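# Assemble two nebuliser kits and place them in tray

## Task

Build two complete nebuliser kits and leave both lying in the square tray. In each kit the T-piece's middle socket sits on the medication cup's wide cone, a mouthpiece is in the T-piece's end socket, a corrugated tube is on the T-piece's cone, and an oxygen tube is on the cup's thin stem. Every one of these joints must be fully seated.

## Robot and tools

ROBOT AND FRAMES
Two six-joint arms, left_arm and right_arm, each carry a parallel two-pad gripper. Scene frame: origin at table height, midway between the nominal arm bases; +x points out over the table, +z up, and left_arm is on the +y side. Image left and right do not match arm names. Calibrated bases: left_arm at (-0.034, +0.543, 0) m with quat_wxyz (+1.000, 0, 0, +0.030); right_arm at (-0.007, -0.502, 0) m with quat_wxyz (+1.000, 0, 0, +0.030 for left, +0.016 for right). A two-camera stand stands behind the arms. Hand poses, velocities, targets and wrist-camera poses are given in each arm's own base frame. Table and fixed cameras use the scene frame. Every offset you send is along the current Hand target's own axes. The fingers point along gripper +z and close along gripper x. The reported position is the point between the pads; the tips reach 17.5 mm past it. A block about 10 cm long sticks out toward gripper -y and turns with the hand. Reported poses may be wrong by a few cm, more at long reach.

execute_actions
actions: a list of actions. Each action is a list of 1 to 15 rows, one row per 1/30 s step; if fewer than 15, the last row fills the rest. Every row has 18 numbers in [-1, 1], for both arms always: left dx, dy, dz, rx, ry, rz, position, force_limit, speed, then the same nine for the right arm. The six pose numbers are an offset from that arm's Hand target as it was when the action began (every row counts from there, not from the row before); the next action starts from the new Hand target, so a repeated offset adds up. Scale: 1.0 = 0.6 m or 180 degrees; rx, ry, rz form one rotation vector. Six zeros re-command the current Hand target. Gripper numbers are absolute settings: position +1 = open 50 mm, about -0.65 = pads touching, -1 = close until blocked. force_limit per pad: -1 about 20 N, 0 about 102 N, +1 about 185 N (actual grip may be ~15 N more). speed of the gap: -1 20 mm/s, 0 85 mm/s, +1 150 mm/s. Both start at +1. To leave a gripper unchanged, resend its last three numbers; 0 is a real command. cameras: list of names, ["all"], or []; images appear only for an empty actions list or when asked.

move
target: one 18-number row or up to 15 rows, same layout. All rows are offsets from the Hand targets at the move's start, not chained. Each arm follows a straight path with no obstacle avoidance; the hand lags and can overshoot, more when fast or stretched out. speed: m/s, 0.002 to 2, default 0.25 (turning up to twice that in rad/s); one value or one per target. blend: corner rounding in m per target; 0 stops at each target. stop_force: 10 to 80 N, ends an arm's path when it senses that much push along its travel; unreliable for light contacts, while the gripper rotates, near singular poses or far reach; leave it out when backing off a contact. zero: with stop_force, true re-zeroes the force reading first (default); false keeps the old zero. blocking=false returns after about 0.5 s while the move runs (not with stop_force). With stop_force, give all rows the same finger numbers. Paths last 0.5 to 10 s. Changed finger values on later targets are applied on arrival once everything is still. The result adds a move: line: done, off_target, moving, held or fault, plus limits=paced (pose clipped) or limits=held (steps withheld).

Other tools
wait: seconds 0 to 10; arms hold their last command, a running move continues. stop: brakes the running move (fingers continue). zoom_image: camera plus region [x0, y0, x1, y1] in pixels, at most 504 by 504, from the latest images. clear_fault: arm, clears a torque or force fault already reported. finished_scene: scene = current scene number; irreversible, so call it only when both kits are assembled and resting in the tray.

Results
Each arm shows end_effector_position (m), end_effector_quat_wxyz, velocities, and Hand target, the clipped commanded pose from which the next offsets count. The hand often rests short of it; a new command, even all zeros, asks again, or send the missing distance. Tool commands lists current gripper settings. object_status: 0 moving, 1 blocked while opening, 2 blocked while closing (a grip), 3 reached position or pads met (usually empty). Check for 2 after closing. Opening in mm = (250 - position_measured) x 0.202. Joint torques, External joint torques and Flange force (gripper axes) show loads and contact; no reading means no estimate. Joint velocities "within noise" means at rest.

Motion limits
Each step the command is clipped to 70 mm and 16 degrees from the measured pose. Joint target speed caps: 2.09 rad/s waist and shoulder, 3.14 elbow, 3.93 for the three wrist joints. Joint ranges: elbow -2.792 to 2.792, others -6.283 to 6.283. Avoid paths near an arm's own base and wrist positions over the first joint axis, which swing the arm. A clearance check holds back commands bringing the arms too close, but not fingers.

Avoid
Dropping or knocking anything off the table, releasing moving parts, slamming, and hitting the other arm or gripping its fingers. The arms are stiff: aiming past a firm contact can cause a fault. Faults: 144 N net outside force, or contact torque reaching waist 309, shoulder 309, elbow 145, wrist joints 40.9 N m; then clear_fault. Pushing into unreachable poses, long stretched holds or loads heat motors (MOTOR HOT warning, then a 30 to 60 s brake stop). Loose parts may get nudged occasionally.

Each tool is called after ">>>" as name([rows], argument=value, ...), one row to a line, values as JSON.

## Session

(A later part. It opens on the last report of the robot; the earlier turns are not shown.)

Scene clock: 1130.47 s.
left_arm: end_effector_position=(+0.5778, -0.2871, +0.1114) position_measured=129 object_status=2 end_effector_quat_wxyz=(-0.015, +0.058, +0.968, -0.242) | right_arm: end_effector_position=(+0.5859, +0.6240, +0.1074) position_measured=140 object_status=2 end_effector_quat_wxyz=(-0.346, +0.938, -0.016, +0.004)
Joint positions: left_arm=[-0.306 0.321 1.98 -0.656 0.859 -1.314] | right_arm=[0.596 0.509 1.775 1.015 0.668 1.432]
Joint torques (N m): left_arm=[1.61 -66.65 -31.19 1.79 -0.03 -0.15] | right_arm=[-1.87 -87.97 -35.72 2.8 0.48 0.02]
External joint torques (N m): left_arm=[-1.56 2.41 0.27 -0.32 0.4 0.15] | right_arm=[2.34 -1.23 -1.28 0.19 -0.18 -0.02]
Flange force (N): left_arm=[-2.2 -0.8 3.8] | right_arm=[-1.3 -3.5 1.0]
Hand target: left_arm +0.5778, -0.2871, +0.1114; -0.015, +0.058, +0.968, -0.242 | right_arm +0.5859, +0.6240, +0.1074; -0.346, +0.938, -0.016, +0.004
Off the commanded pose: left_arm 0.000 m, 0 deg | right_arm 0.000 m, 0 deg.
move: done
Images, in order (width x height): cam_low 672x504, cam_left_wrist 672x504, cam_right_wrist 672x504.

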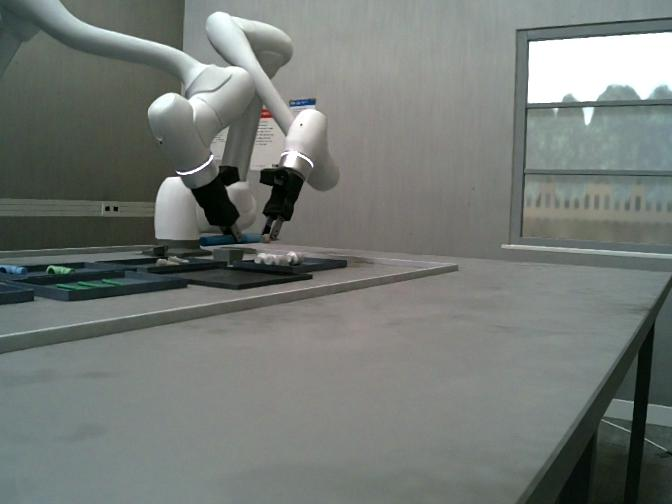

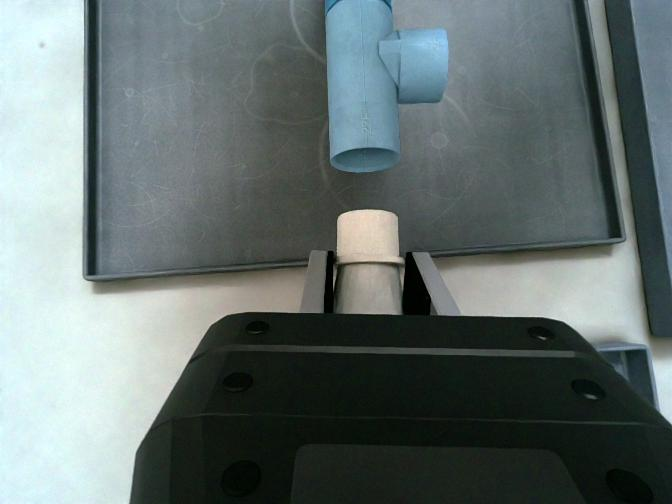

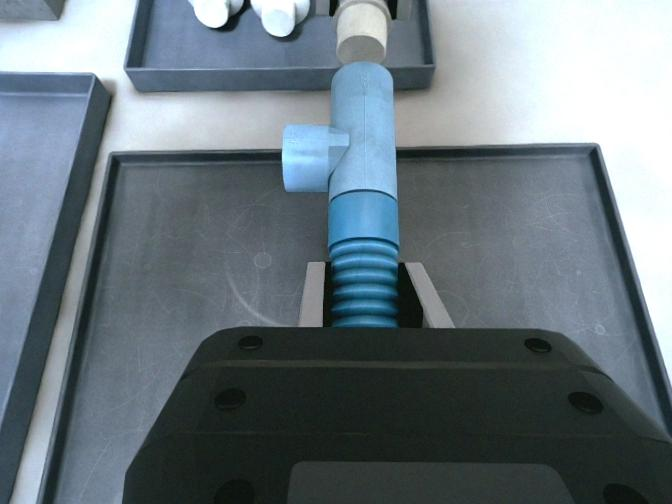

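>>> move(target=[0.00033, -0.02177, 0.00875, 0, -0.00522, -0.00982, -1, -0.2, -0.6, 0, 0, 0, 0, 0, 0, -1, -0.3, -0.6], speed=0.04, cameras=["cam_left_wrist", "cam_right_wrist", "cam_low"])

>>> zoom_image(camera="cam_right_wrist", region=[310, 20, 420, 105])

>>> zoom_image(camera="cam_left_wrist", region=[310, 150, 430, 270])

>>> zoom_image(camera="cam_low", region=[220, 215, 300, 260])

Scene clock: 1228.87 s.
left_arm: end_effector_position=(+0.5759, -0.3010, +0.1129) position_measured=129 object_status=2 end_effector_quat_wxyz=(-0.011, +0.042, +0.969, -0.242) | right_arm: end_effector_position=(+0.5859, +0.6240, +0.1074) position_measured=140 object_status=2 end_effector_quat_wxyz=(-0.346, +0.938, -0.016, +0.004)
Joint positions: left_arm=[-0.33 0.316 1.984 -0.664 0.833 -1.362] | right_arm=[0.596 0.509 1.775 1.015 0.668 1.432]
Joint torques (N m): left_arm=[1.78 -65.7 -31.16 1.79 -0.13 -0.11] | right_arm=[-1.95 -88.12 -35.69 2.85 0.44 0.05]
External joint torques (N m): left_arm=[-1.94 1.98 -0.08 -0.32 0.42 0.11] | right_arm=[1.93 -0.61 -1.15 0.14 -0.16 -0.05]
Flange force (N): left_arm=[-2.1 -1.8 3.4] | right_arm=[-0.5 -2.9 1.5]
Hand target: left_arm +0.5759, -0.3010, +0.1129; -0.011, +0.042, +0.969, -0.242 | right_arm +0.5859, +0.6240, +0.1074; -0.346, +0.938, -0.016, +0.004
Off the commanded pose: left_arm 0.000 m, 0 deg | right_arm 0.000 m, 0 deg.
move: done
Images, in order (width x height): cam_low 672x504, cam_left_wrist 672x504, cam_right_wrist 672x504.

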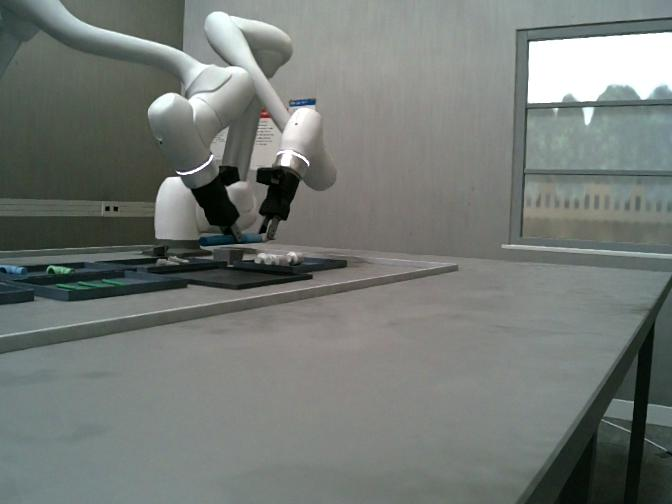

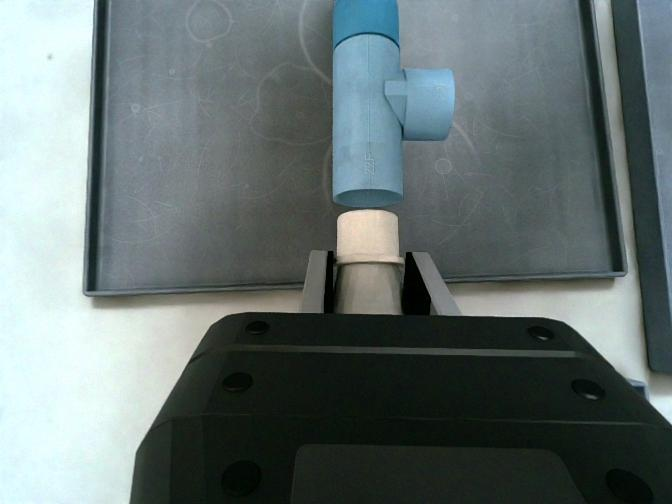

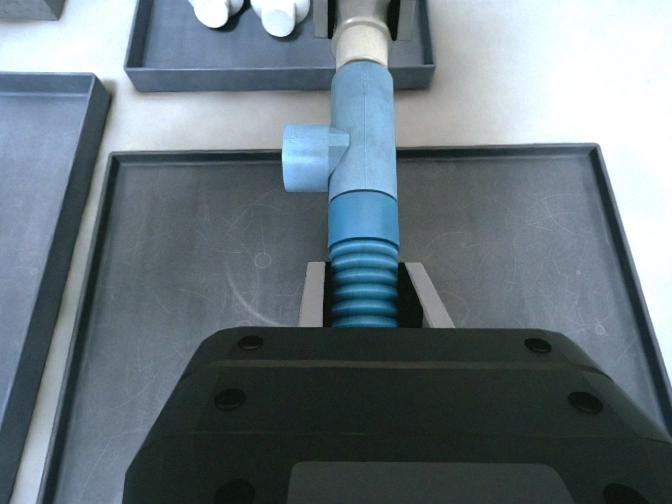

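Scaled by 4.582 from the camera's 672x504 image, which has a finer 960x720 frame.

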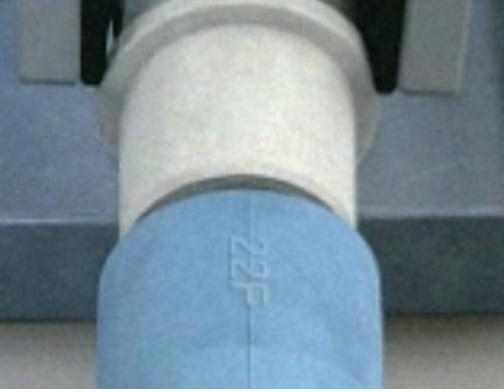

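Scaled by 4.200 from the camera's 672x504 image, which has a finer 960x720 frame.

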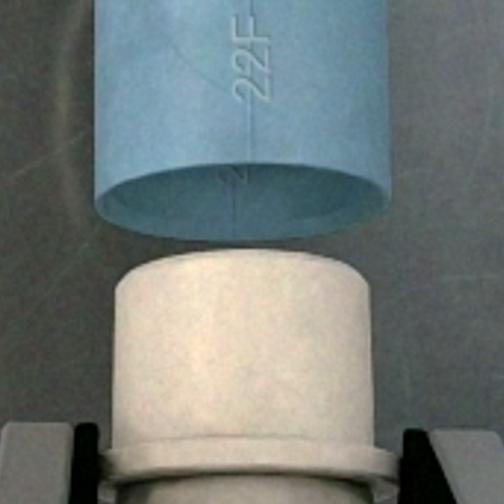

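Scaled by 6.300 from the camera's 672x504 image, which has a finer 960x720 frame.

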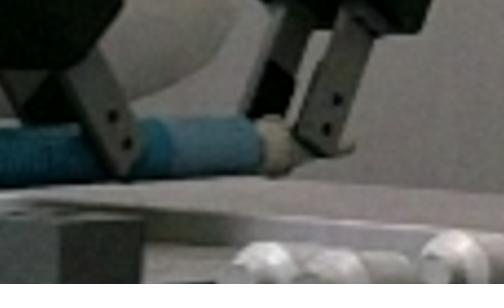

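>>> move(target=[0, -0.00117, -0.00221, 0, 0, 0, -1, -0.2, -0.6, 0, 0, 0, 0, 0, 0, -1, -0.3, -0.6], speed=0.04)

>>> move(target=[0, -0.0206, 0.01096, 0, 0, 0, -1, -0.2, -0.6, 0, 0, 0, 0, 0, 0, -1, -0.3, -0.6], speed=0.005, stop_force=12, cameras=["cam_left_wrist", "cam_right_wrist", "cam_low"])

>>> zoom_image(camera="cam_right_wrist", region=[310, 10, 420, 95])

>>> zoom_image(camera="cam_left_wrist", region=[310, 160, 430, 280])

>>> zoom_image(camera="cam_low", region=[220, 215, 300, 260])

Scene clock: 1255.63 s.
left_arm: end_effector_position=(+0.5759, -0.3010, +0.1144) position_measured=129 object_status=2 end_effector_quat_wxyz=(-0.011, +0.042, +0.969, -0.242) | right_arm: end_effector_position=(+0.5859, +0.6240, +0.1074) position_measured=140 object_status=2 end_effector_quat_wxyz=(-0.346, +0.938, -0.016, +0.004)
Joint positions: left_arm=[-0.33 0.314 1.983 -0.662 0.835 -1.364] | right_arm=[0.596 0.509 1.775 1.015 0.668 1.432]
Joint torques (N m): left_arm=[1.58 -65.84 -31.37 1.82 -0.15 -0.15] | right_arm=[-2.16 -87.86 -35.9 2.86 0.46 0.04]
External joint torques (N m): left_arm=[-1.29 2.36 0.35 -0.33 0.44 0.15] | right_arm=[2.07 -1.28 -1.04 0.15 -0.17 -0.04]
Flange force (N): left_arm=[-2.0 -0.4 3.6] | right_arm=[-1.5 -2.9 0.6]
Hand target: left_arm +0.5759, -0.3010, +0.1144; -0.011, +0.042, +0.969, -0.242 | right_arm +0.5859, +0.6240, +0.1074; -0.346, +0.938, -0.016, +0.004
Off the commanded pose: left_arm 0.000 m, 0 deg | right_arm 0.000 m, 0 deg.
move: done

Scene clock: 1259.03 s.
left_arm: end_effector_position=(+0.5747, -0.3149, +0.1144) position_measured=129 object_status=2 end_effector_quat_wxyz=(-0.011, +0.042, +0.969, -0.242) | right_arm: end_effector_position=(+0.5859, +0.6240, +0.1074) position_measured=140 object_status=2 end_effector_quat_wxyz=(-0.346, +0.938, -0.016, +0.004)
Joint positions: left_arm=[-0.352 0.318 1.978 -0.664 0.826 -1.383] | right_arm=[0.596 0.509 1.775 1.015 0.668 1.432]
Joint torques (N m): left_arm=[1.21 -66.17 -30.9 1.81 0.07 -0.16] | right_arm=[-2.7 -88.33 -36.32 3 0.29 0.09]
External joint torques (N m): left_arm=[-1.34 2.64 0.03 -0.35 0.21 0.16] | right_arm=[2.59 0.16 -0.39 -0.01 -0.01 -0.09]
Flange force (N): left_arm=[-2.7 -0.6 4.2] | right_arm=[-1.3 -2.5 2.3]
Hand target: left_arm +0.5747, -0.3149, +0.1144; -0.011, +0.042, +0.969, -0.242 | right_arm +0.5859, +0.6240, +0.1074; -0.346, +0.938, -0.016, +0.004
Off the commanded pose: left_arm 0.000 m, 0 deg | right_arm 0.000 m, 0 deg.
move: done
Images, in order (width x height): cam_low 672x504, cam_left_wrist 672x504, cam_right_wrist 672x504.

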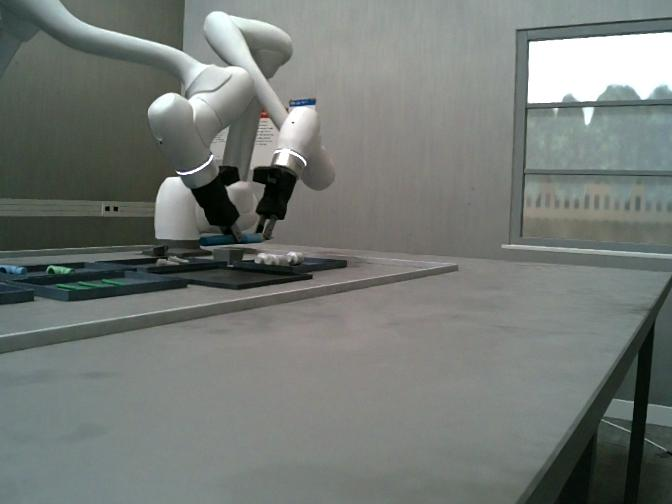

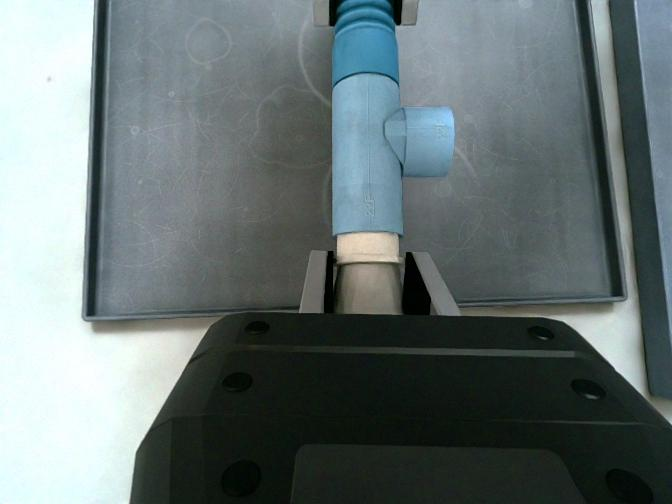

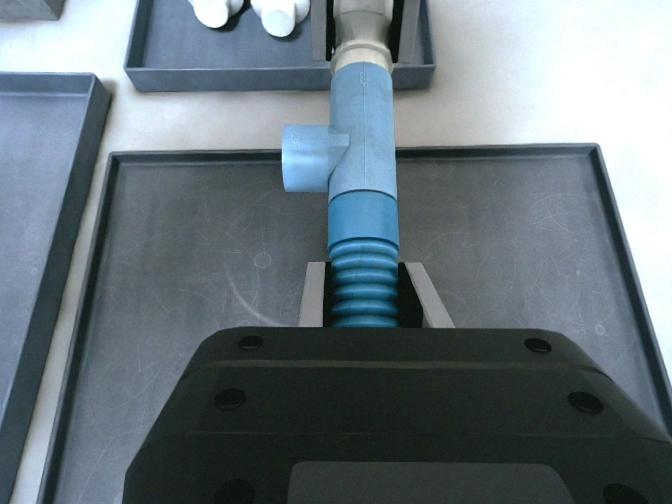

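Scaled by 4.582 from the camera's 672x504 image, which has a finer 960x720 frame.

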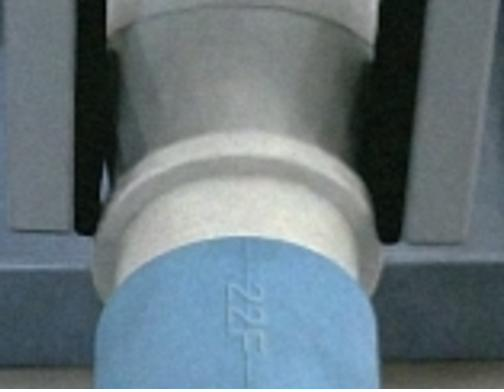

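Scaled by 4.200 from the camera's 672x504 image, which has a finer 960x720 frame.

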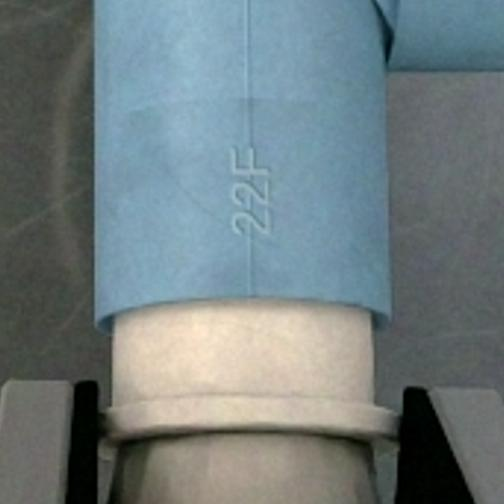

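Scaled by 6.300 from the camera's 672x504 image, which has a finer 960x720 frame.

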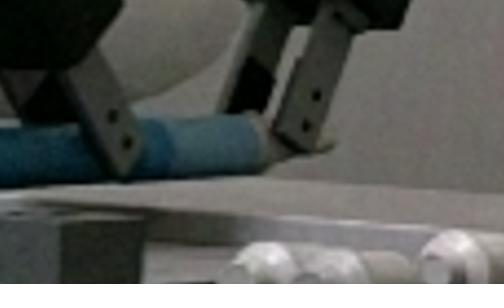

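>>> move(target=[0, -0.01766, 0.0094, 0, 0, 0, -1, -0.2, -0.6, 0, 0, 0, 0, 0, 0, -1, -0.3, -0.6], speed=0.005, stop_force=25, cameras=["cam_left_wrist", "cam_right_wrist"])

>>> zoom_image(camera="cam_right_wrist", region=[310, 10, 420, 95])

>>> zoom_image(camera="cam_left_wrist", region=[310, 170, 430, 290])

Scene clock: 1265.73 s.
left_arm: end_effector_position=(+0.5741, -0.3216, +0.1144) position_measured=129 object_status=2 end_effector_quat_wxyz=(-0.011, +0.042, +0.969, -0.242) | right_arm: end_effector_position=(+0.5859, +0.6240, +0.1074) position_measured=140 object_status=2 end_effector_quat_wxyz=(-0.346, +0.938, -0.016, +0.004)
Joint positions: left_arm=[-0.363 0.32 1.975 -0.665 0.822 -1.393] | right_arm=[0.596 0.509 1.775 1.015 0.668 1.432]
Joint torques (N m): left_arm=[-14.35 -66.31 -35.11 -2.76 1.36 0.02] | right_arm=[11.77 -89.86 -46 6.61 0.91 0.06]
External joint torques (N m): left_arm=[14 2.32 4.1 4.21 -1.09 -0.02] | right_arm=[-11.81 0.96 9.06 -3.6 -0.62 -0.06]
Flange force (N): left_arm=[-2.4 21.3 -8.4] | right_arm=[-2.0 17.5 -14.7]
Hand target: left_arm +0.5741, -0.3216, +0.1144; -0.011, +0.042, +0.969, -0.242 (not the last commanded pose) | right_arm +0.5859, +0.6240, +0.1074; -0.346, +0.938, -0.016, +0.004
Off the commanded pose: left_arm 0.005 m, 0 deg | right_arm 0.000 m, 0 deg.
move: contact (left_arm)
Images, in order (width x height): cam_left_wrist 672x504, cam_right_wrist 672x504.

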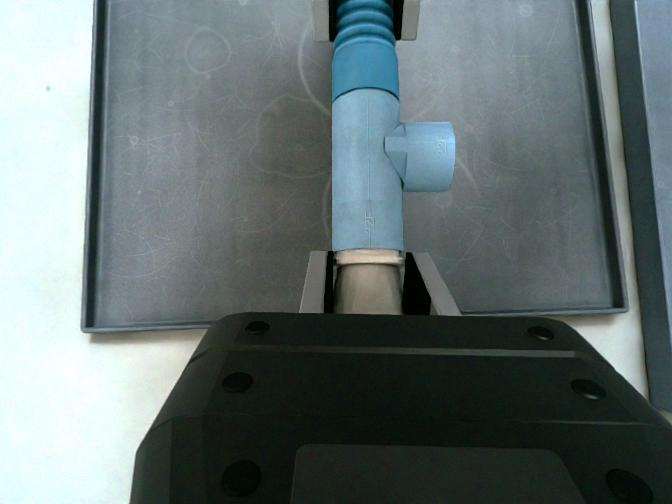

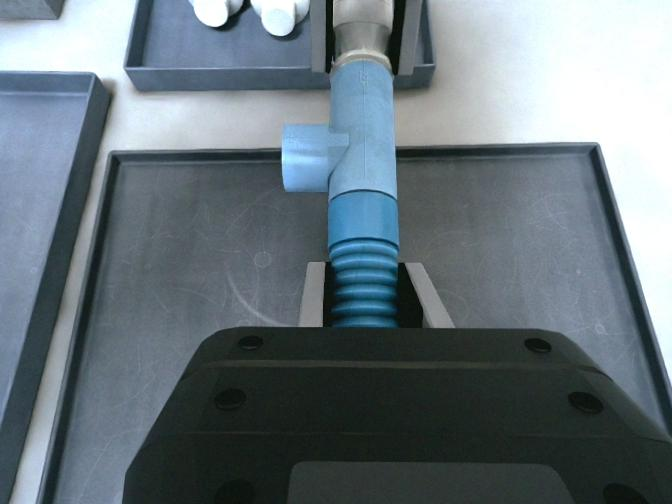

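Scaled by 4.582 from the camera's 672x504 image, which has a finer 960x720 frame.

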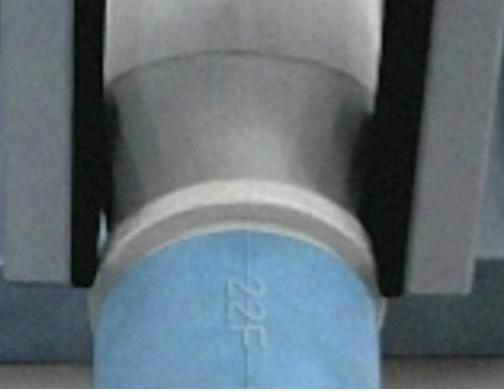

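Scaled by 4.200 from the camera's 672x504 image, which has a finer 960x720 frame.

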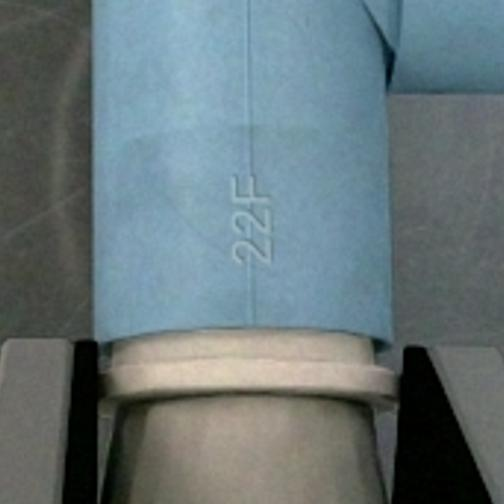

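>>> move(target=[0, -0.00883, 0.0047, 0, 0, 0, -1, -0.2, -0.6, 0, 0, 0, 0, 0, 0, -1, -0.3, -0.6], speed=0.004, stop_force=32, cameras=["cam_left_wrist", "cam_right_wrist"])

>>> zoom_image(camera="cam_right_wrist", region=[310, 10, 420, 95])

>>> zoom_image(camera="cam_left_wrist", region=[310, 180, 430, 300])

Scene clock: 1272.77 s.
left_arm: end_effector_position=(+0.5738, -0.3251, +0.1144) position_measured=129 object_status=2 end_effector_quat_wxyz=(-0.011, +0.042, +0.969, -0.242) | right_arm: end_effector_position=(+0.5859, +0.6240, +0.1074) position_measured=140 object_status=2 end_effector_quat_wxyz=(-0.346, +0.938, -0.016, +0.004)
Joint positions: left_arm=[-0.369 0.321 1.973 -0.665 0.82 -1.397] | right_arm=[0.596 0.509 1.775 1.015 0.668 1.432]
Joint torques (N m): left_arm=[-35.47 -66.5 -41.48 -9.15 2.81 0.12] | right_arm=[31.35 -91.54 -58.54 11.5 2.01 -0.04]
External joint torques (N m): left_arm=[35.55 2.17 10.21 10.64 -2.57 -0.12] | right_arm=[-31.71 2.81 21.62 -8.48 -1.74 0.04]
Flange force (N): left_arm=[-2.2 52.6 -26.0] | right_arm=[-1.8 44.5 -36.7]
Hand target: left_arm +0.5738, -0.3251, +0.1144; -0.011, +0.042, +0.969, -0.242 (not the last commanded pose) | right_arm +0.5859, +0.6240, +0.1074; -0.346, +0.938, -0.016, +0.004
Off the commanded pose: left_arm 0.002 m, 0 deg | right_arm 0.000 m, 0 deg.
move: contact (left_arm)
Images, in order (width x height): cam_left_wrist 672x504, cam_right_wrist 672x504.

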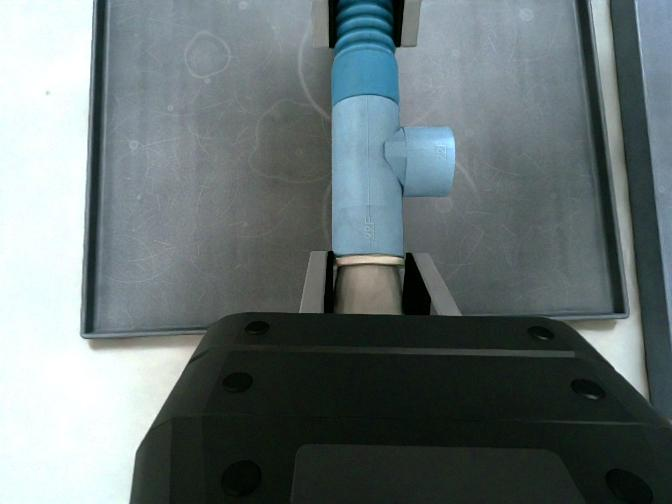

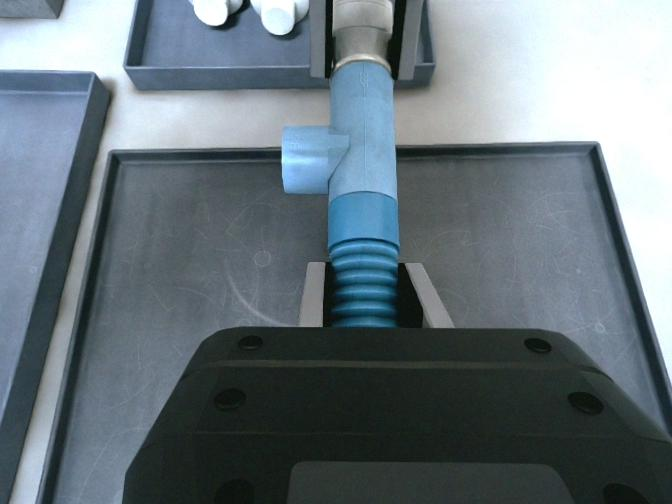

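Scaled by 4.582 from the camera's 672x504 image, which has a finer 960x720 frame.

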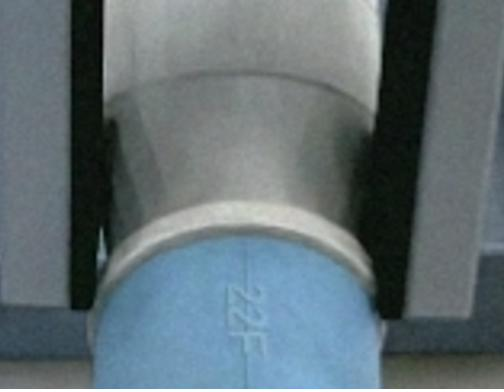

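Scaled by 4.200 from the camera's 672x504 image, which has a finer 960x720 frame.

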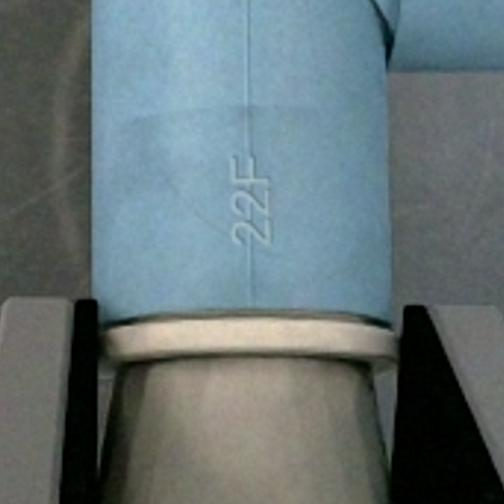

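>>> move(target=[0, -0.00589, 0.00313, 0, 0, 0, -1, -0.2, -0.6, 0, 0, 0, 0, 0, 0, -1, -0.3, -0.6], speed=0.004, stop_force=18, cameras=["cam_left_wrist", "cam_right_wrist"])

>>> zoom_image(camera="cam_left_wrist", region=[310, 180, 430, 300])

Scene clock: 1281.27 s.
left_arm: end_effector_position=(+0.5737, -0.3264, +0.1144) position_measured=129 object_status=2 end_effector_quat_wxyz=(-0.011, +0.041, +0.969, -0.242) | right_arm: end_effector_position=(+0.5859, +0.6240, +0.1074) position_measured=140 object_status=2 end_effector_quat_wxyz=(-0.346, +0.938, -0.016, +0.004)
Joint positions: left_arm=[-0.371 0.321 1.973 -0.665 0.819 -1.399] | right_arm=[0.596 0.509 1.775 1.015 0.668 1.432]
Joint torques (N m): left_arm=[-45.64 -66.71 -44.56 -12.25 3.5 0.1] | right_arm=[41.01 -92.57 -64.74 13.88 2.39 -0.03]
External joint torques (N m): left_arm=[45.76 1.95 13.07 13.75 -3.27 -0.1] | right_arm=[-41.13 4.05 27.95 -10.88 -2.11 0.03]
Flange force (N): left_arm=[-2.1 67.4 -34.5] | right_arm=[-1.7 57.9 -46.9]
Hand target: left_arm +0.5737, -0.3264, +0.1144; -0.011, +0.042, +0.969, -0.242 (not the last commanded pose) | right_arm +0.5859, +0.6240, +0.1074; -0.346, +0.938, -0.016, +0.004
Off the commanded pose: left_arm 0.003 m, 0 deg | right_arm 0.000 m, 0 deg.
move: contact (left_arm)
Images, in order (width x height): cam_left_wrist 672x504, cam_right_wrist 672x504.

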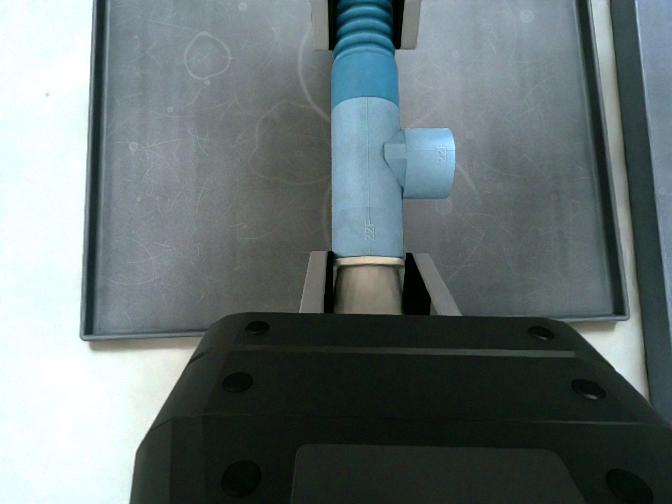

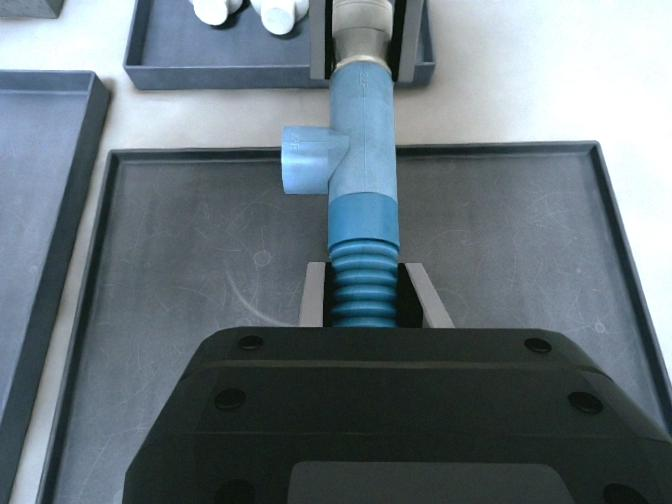

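Scaled by 4.200 from the camera's 672x504 image, which has a finer 960x720 frame.

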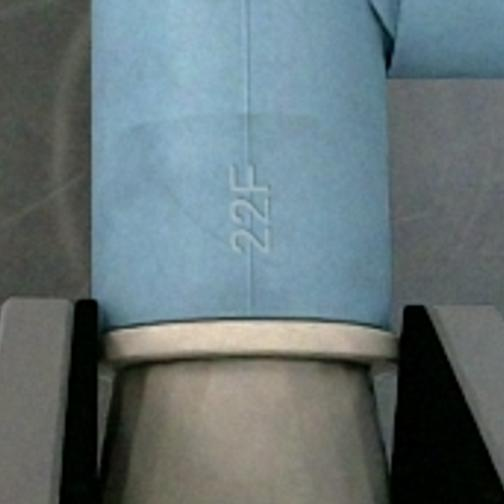

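>>> zoom_image(camera="cam_right_wrist", region=[320, 40, 400, 90])

>>> zoom_image(camera="cam_left_wrist", region=[325, 245, 415, 275])

Scaled by 6.300 from the camera's 672x504 image, which has a finer 960x720 frame.

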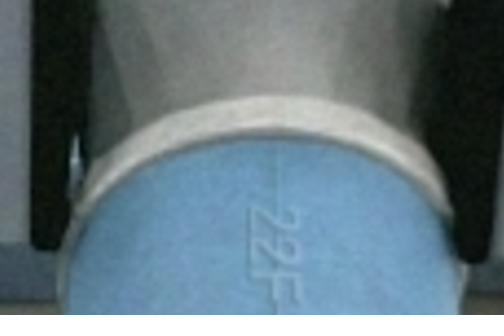

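Scaled by 5.600 from the camera's 672x504 image, which has a finer 960x720 frame.

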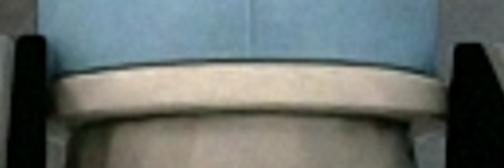

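>>> move([
  [0, 0.00177, -0.00094, 0, 0, 0, -1, -0.2, -0.6, 0, 0, 0, 0, 0, 0, -1, -0.3, -0.6],
  [0, 0.00177, -0.00094, 0, 0, 0, 0.8, -0.2, -0.6, 0, 0, 0, 0, 0, 0, -1, -0.3, -0.6],
  [0, 0.00177, -0.1509, 0, 0, 0, 0.8, -0.2, -0.6, 0, 0, 0, 0, 0, 0, -1, -0.3, -0.6],
], speed=[0.01, 0.05, 0.15], cameras=["cam_left_wrist", "cam_right_wrist", "cam_head_left"])

Scene clock: 1297.00 s.
left_arm: end_effector_position=(+0.5774, -0.2832, +0.1937) position_measured=32 object_status=3 end_effector_quat_wxyz=(-0.011, +0.042, +0.969, -0.242) | right_arm: end_effector_position=(+0.5859, +0.6240, +0.1074) position_measured=140 object_status=2 end_effector_quat_wxyz=(-0.346, +0.938, -0.016, +0.004)
Joint positions: left_arm=[-0.302 0.226 1.925 -0.591 0.967 -1.45] | right_arm=[0.596 0.509 1.775 1.015 0.668 1.432]
Joint torques (N m): left_arm=[1.31 -61.19 -35.7 2.14 -0.23 -0.14] | right_arm=[-1.96 -87.99 -35.79 2.84 0.45 0.03]
External joint torques (N m): left_arm=[-1.19 2.19 0.36 -0.34 0.39 0.14] | right_arm=[1.44 -0.85 -1.14 0.19 -0.18 -0.03]
Flange force (N): left_arm=[-2.2 -0.6 2.8] | right_arm=[-0.4 -2.5 0.8]
Hand target: left_arm +0.5774, -0.2831, +0.1938; -0.011, +0.042, +0.969, -0.242 | right_arm +0.5859, +0.6240, +0.1074; -0.346, +0.938, -0.016, +0.004
Off the commanded pose: left_arm 0.000 m, 0 deg | right_arm 0.000 m, 0 deg.
move: done
Images, in order (width x height): cam_head_left 672x504, cam_left_wrist 672x504, cam_right_wrist 672x504.

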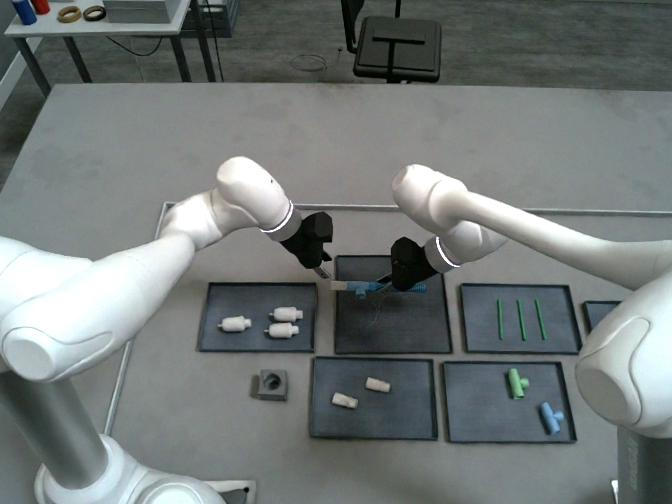

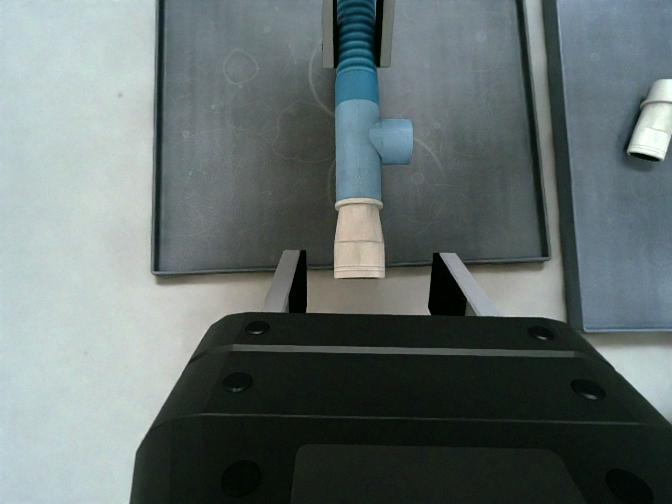

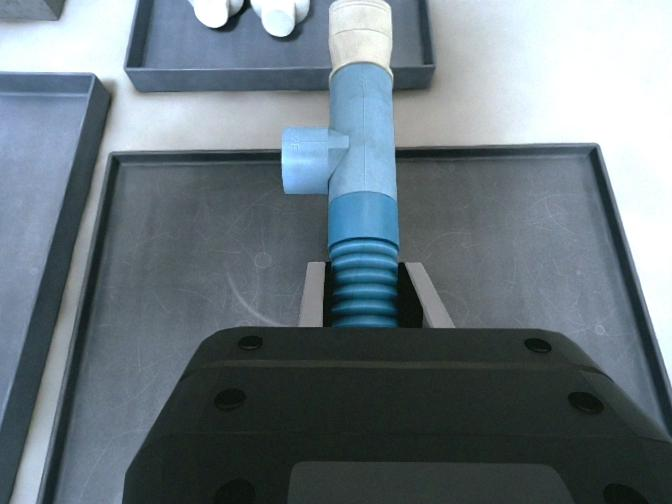

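>>> move(target=[0.1132, 0.3928, -0.1525, 0.0667, 0, 0, 1, -0.2, -0.6, 0, 0.0468, -0.04, 0, 0, 0, -1, -0.3, -0.6], speed=0.2, cameras=["cam_left_wrist", "cam_right_wrist", "cam_head_left"])

Scene clock: 1354.13 s.
left_arm: end_effector_position=(+0.5312, -0.0273, +0.1639) position_measured=3 object_status=3 end_effector_quat_wxyz=(-0.015, +0.040, +0.939, -0.342) | right_arm: end_effector_position=(+0.5847, +0.5871, +0.1075) position_measured=140 object_status=2 end_effector_quat_wxyz=(-0.346, +0.938, -0.016, +0.004)
Joint positions: left_arm=[0.222 0.241 2.048 -0.716 1.205 -0.876] | right_arm=[0.554 0.481 1.823 1.029 0.685 1.379]
Joint torques (N m): left_arm=[0.75 -57.78 -30.39 1.39 0.89 -0.12] | right_arm=[-2.21 -84.98 -35.29 2.81 0.57 0.06]
External joint torques (N m): left_arm=[-0.84 2.46 0.2 -0.38 0.39 0.12] | right_arm=[1.89 -0.14 -0.91 0.14 -0.18 -0.06]
Flange force (N): left_arm=[-3.2 1.7 2.3] | right_arm=[-0.4 -2.5 2.0]
Hand target: left_arm +0.5312, -0.0272, +0.1639; -0.015, +0.040, +0.939, -0.342 | right_arm +0.5847, +0.5871, +0.1075; -0.346, +0.938, -0.016, +0.004
Off the commanded pose: left_arm 0.000 m, 0 deg | right_arm 0.000 m, 0 deg.
move: done
Images, in order (width x height): cam_head_left 672x504, cam_left_wrist 672x504, cam_right_wrist 672x504.

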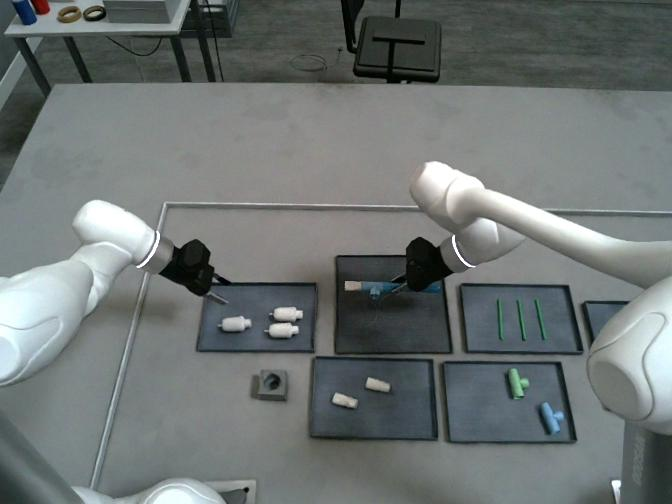

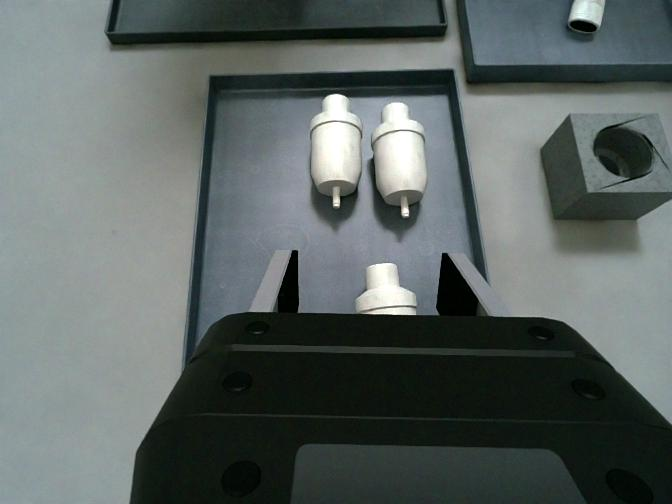

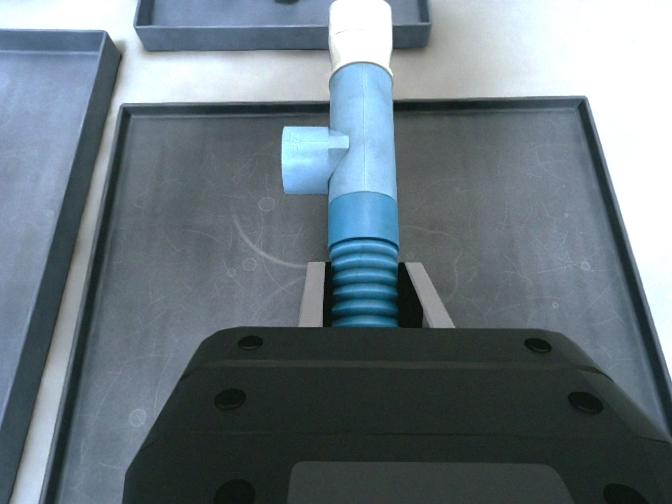

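>>> zoom_image(camera="cam_left_wrist", region=[300, 80, 460, 320])

Scaled by 2.100 from the camera's 672x504 image, which has a finer 960x720 frame.

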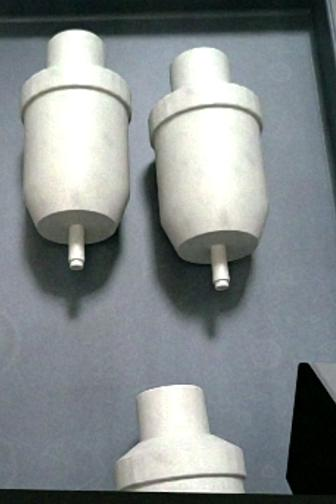

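>>> move(target=[0.0367, 0.083, 0.0912, 0, -0.0143, -0.017, 1, -0.2, -0.6, 0.0004, 0.0795, 0.0931, 0, 0, 0, -1, -0.3, -0.6], speed=0.12, cameras=["cam_left_wrist", "cam_right_wrist"])

>>> zoom_image(camera="cam_left_wrist", region=[270, 120, 470, 320])

Scene clock: 1377.80 s.
left_arm: end_effector_position=(+0.5095, -0.0224, +0.0900) position_measured=3 object_status=3 end_effector_quat_wxyz=(-0.003, +0.007, +0.940, -0.342) | right_arm: end_effector_position=(+0.5847, +0.5871, +0.0340) position_measured=140 object_status=2 end_effector_quat_wxyz=(-0.346, +0.938, -0.016, +0.004)
Joint positions: left_arm=[0.246 0.299 2.156 -0.791 1.063 -0.777] | right_arm=[0.554 0.568 1.853 1.165 0.631 1.207]
Joint torques (N m): left_arm=[1.58 -57.95 -24.88 1.06 1.05 -0.15] | right_arm=[-2.3 -89.61 -32.32 2.1 0.95 -0.01]
External joint torques (N m): left_arm=[-1.78 2.51 0.26 -0.37 0.37 0.15] | right_arm=[2.37 -1.14 -0.91 0.17 -0.21 0.01]
Flange force (N): left_arm=[-3.3 0.8 4.5] | right_arm=[-1.7 -3.3 1.2]
Hand target: left_arm +0.5095, -0.0224, +0.0900; -0.003, +0.007, +0.940, -0.342 | right_arm +0.5847, +0.5871, +0.0340; -0.346, +0.938, -0.016, +0.004
Off the commanded pose: left_arm 0.000 m, 0 deg | right_arm 0.000 m, 0 deg.
move: done
Images, in order (width x height): cam_left_wrist 672x504, cam_right_wrist 672x504.

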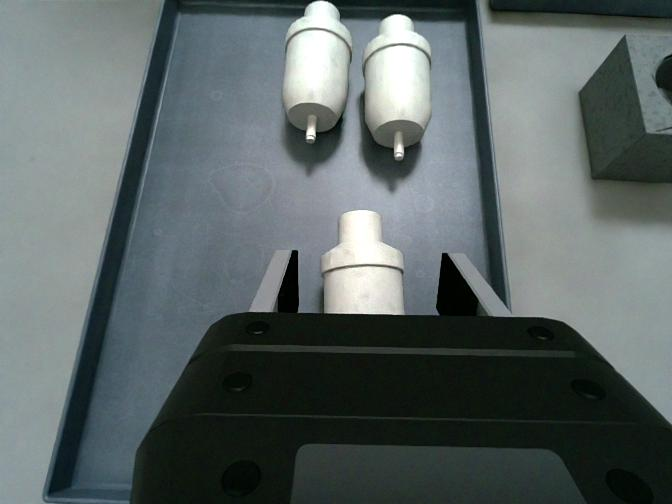

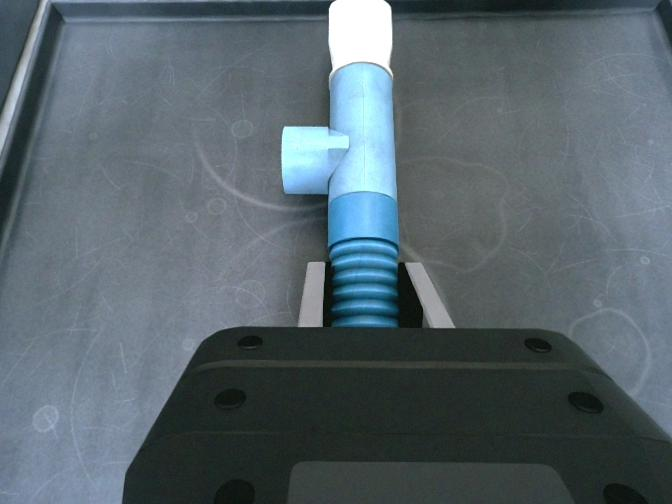

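Scaled by 2.520 from the camera's 672x504 image, which has a finer 960x720 frame.

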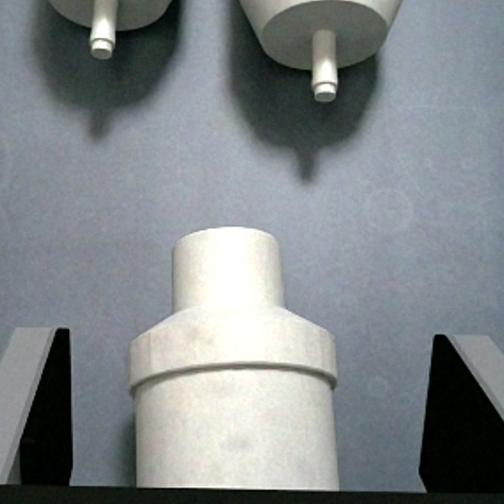

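>>> move(target=[0.00233, 0.062, 0.0763, 0, -0.00536, -0.00638, 1, -0.2, -0.6, 0, 0, 0, 0, 0, 0, -1, -0.3, -0.6], speed=0.08)

>>> move(target=[0, 0, 0, 0, 0, 0, -1, 0, -0.6, 0, 0.00812, 0.0095, 0, 0, 0, -1, -0.3, -0.6], speed=0.006, stop_force=10, cameras=["cam_left_wrist", "cam_right_wrist"])

Scene clock: 1391.00 s.
left_arm: end_effector_position=(+0.5081, -0.0233, +0.0311) position_measured=3 object_status=3 end_effector_quat_wxyz=(+0.002, -0.005, +0.940, -0.342) | right_arm: end_effector_position=(+0.5847, +0.5871, +0.0340) position_measured=140 object_status=2 end_effector_quat_wxyz=(-0.346, +0.938, -0.016, +0.004)
Joint positions: left_arm=[0.247 0.386 2.194 -0.862 0.967 -0.68] | right_arm=[0.554 0.568 1.853 1.165 0.631 1.207]
Joint torques (N m): left_arm=[1.42 -61.56 -19.91 0.84 1.12 -0.15] | right_arm=[-2.08 -89.63 -32.35 2.13 0.93 0.03]
External joint torques (N m): left_arm=[-1.65 2.25 0.31 -0.4 0.45 0.15] | right_arm=[1.4 -1.27 -0.97 0.18 -0.22 -0.03]
Flange force (N): left_arm=[-2.4 0.7 4.7] | right_arm=[-1.0 -2.4 0.3]
Hand target: left_arm +0.5081, -0.0233, +0.0310; +0.002, -0.005, +0.940, -0.342 | right_arm +0.5847, +0.5871, +0.0340; -0.346, +0.938, -0.016, +0.004
Off the commanded pose: left_arm 0.000 m, 0 deg | right_arm 0.000 m, 0 deg.
move: done

Scene clock: 1392.77 s.
left_arm: end_effector_position=(+0.5081, -0.0233, +0.0310) position_measured=69 object_status=2 end_effector_quat_wxyz=(+0.002, -0.005, +0.940, -0.342) | right_arm: end_effector_position=(+0.5847, +0.5871, +0.0271) position_measured=140 object_status=2 end_effector_quat_wxyz=(-0.346, +0.938, -0.016, +0.004)
Joint positions: left_arm=[0.247 0.386 2.195 -0.862 0.967 -0.68] | right_arm=[0.554 0.577 1.855 1.179 0.627 1.19]
Joint torques (N m): left_arm=[1.48 -61.7 -19.86 0.84 1.13 -0.16] | right_arm=[-1.61 -75.49 -25.21 0.61 -0.59 -0.01]
External joint torques (N m): left_arm=[-1.49 2.2 -0.05 -0.38 0.42 0.16] | right_arm=[1.29 -15.85 -7.74 1.62 1.35 0.01]
Flange force (N): left_arm=[-2.9 0.9 4.2] | right_arm=[-3.0 -12.9 -15.3]
Hand target: left_arm +0.5081, -0.0233, +0.0310; +0.002, -0.005, +0.940, -0.342 | right_arm +0.5847, +0.5871, +0.0271; -0.346, +0.938, -0.016, +0.004 (not the last commanded pose)
Off the commanded pose: left_arm 0.000 m, 0 deg | right_arm 0.001 m, 0 deg.
move: contact (right_arm)
Images, in order (width x height): cam_left_wrist 672x504, cam_right_wrist 672x504.

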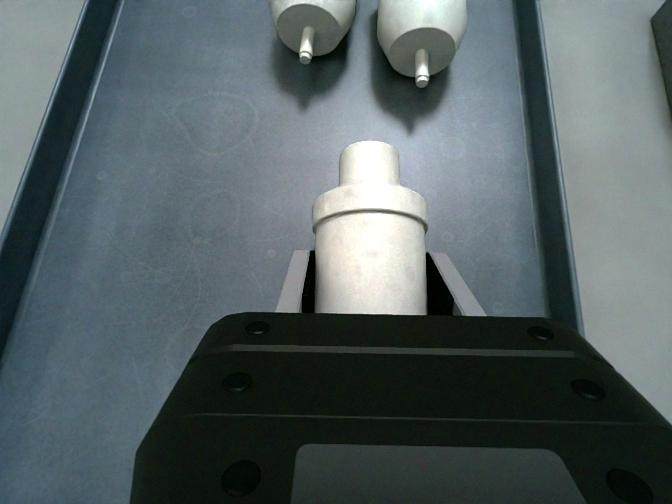

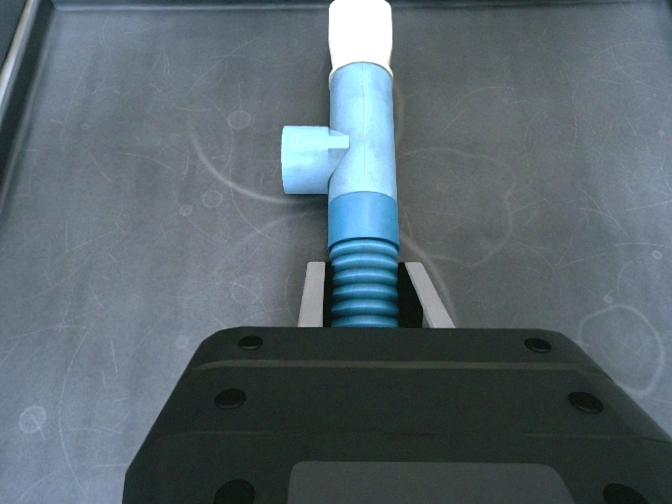

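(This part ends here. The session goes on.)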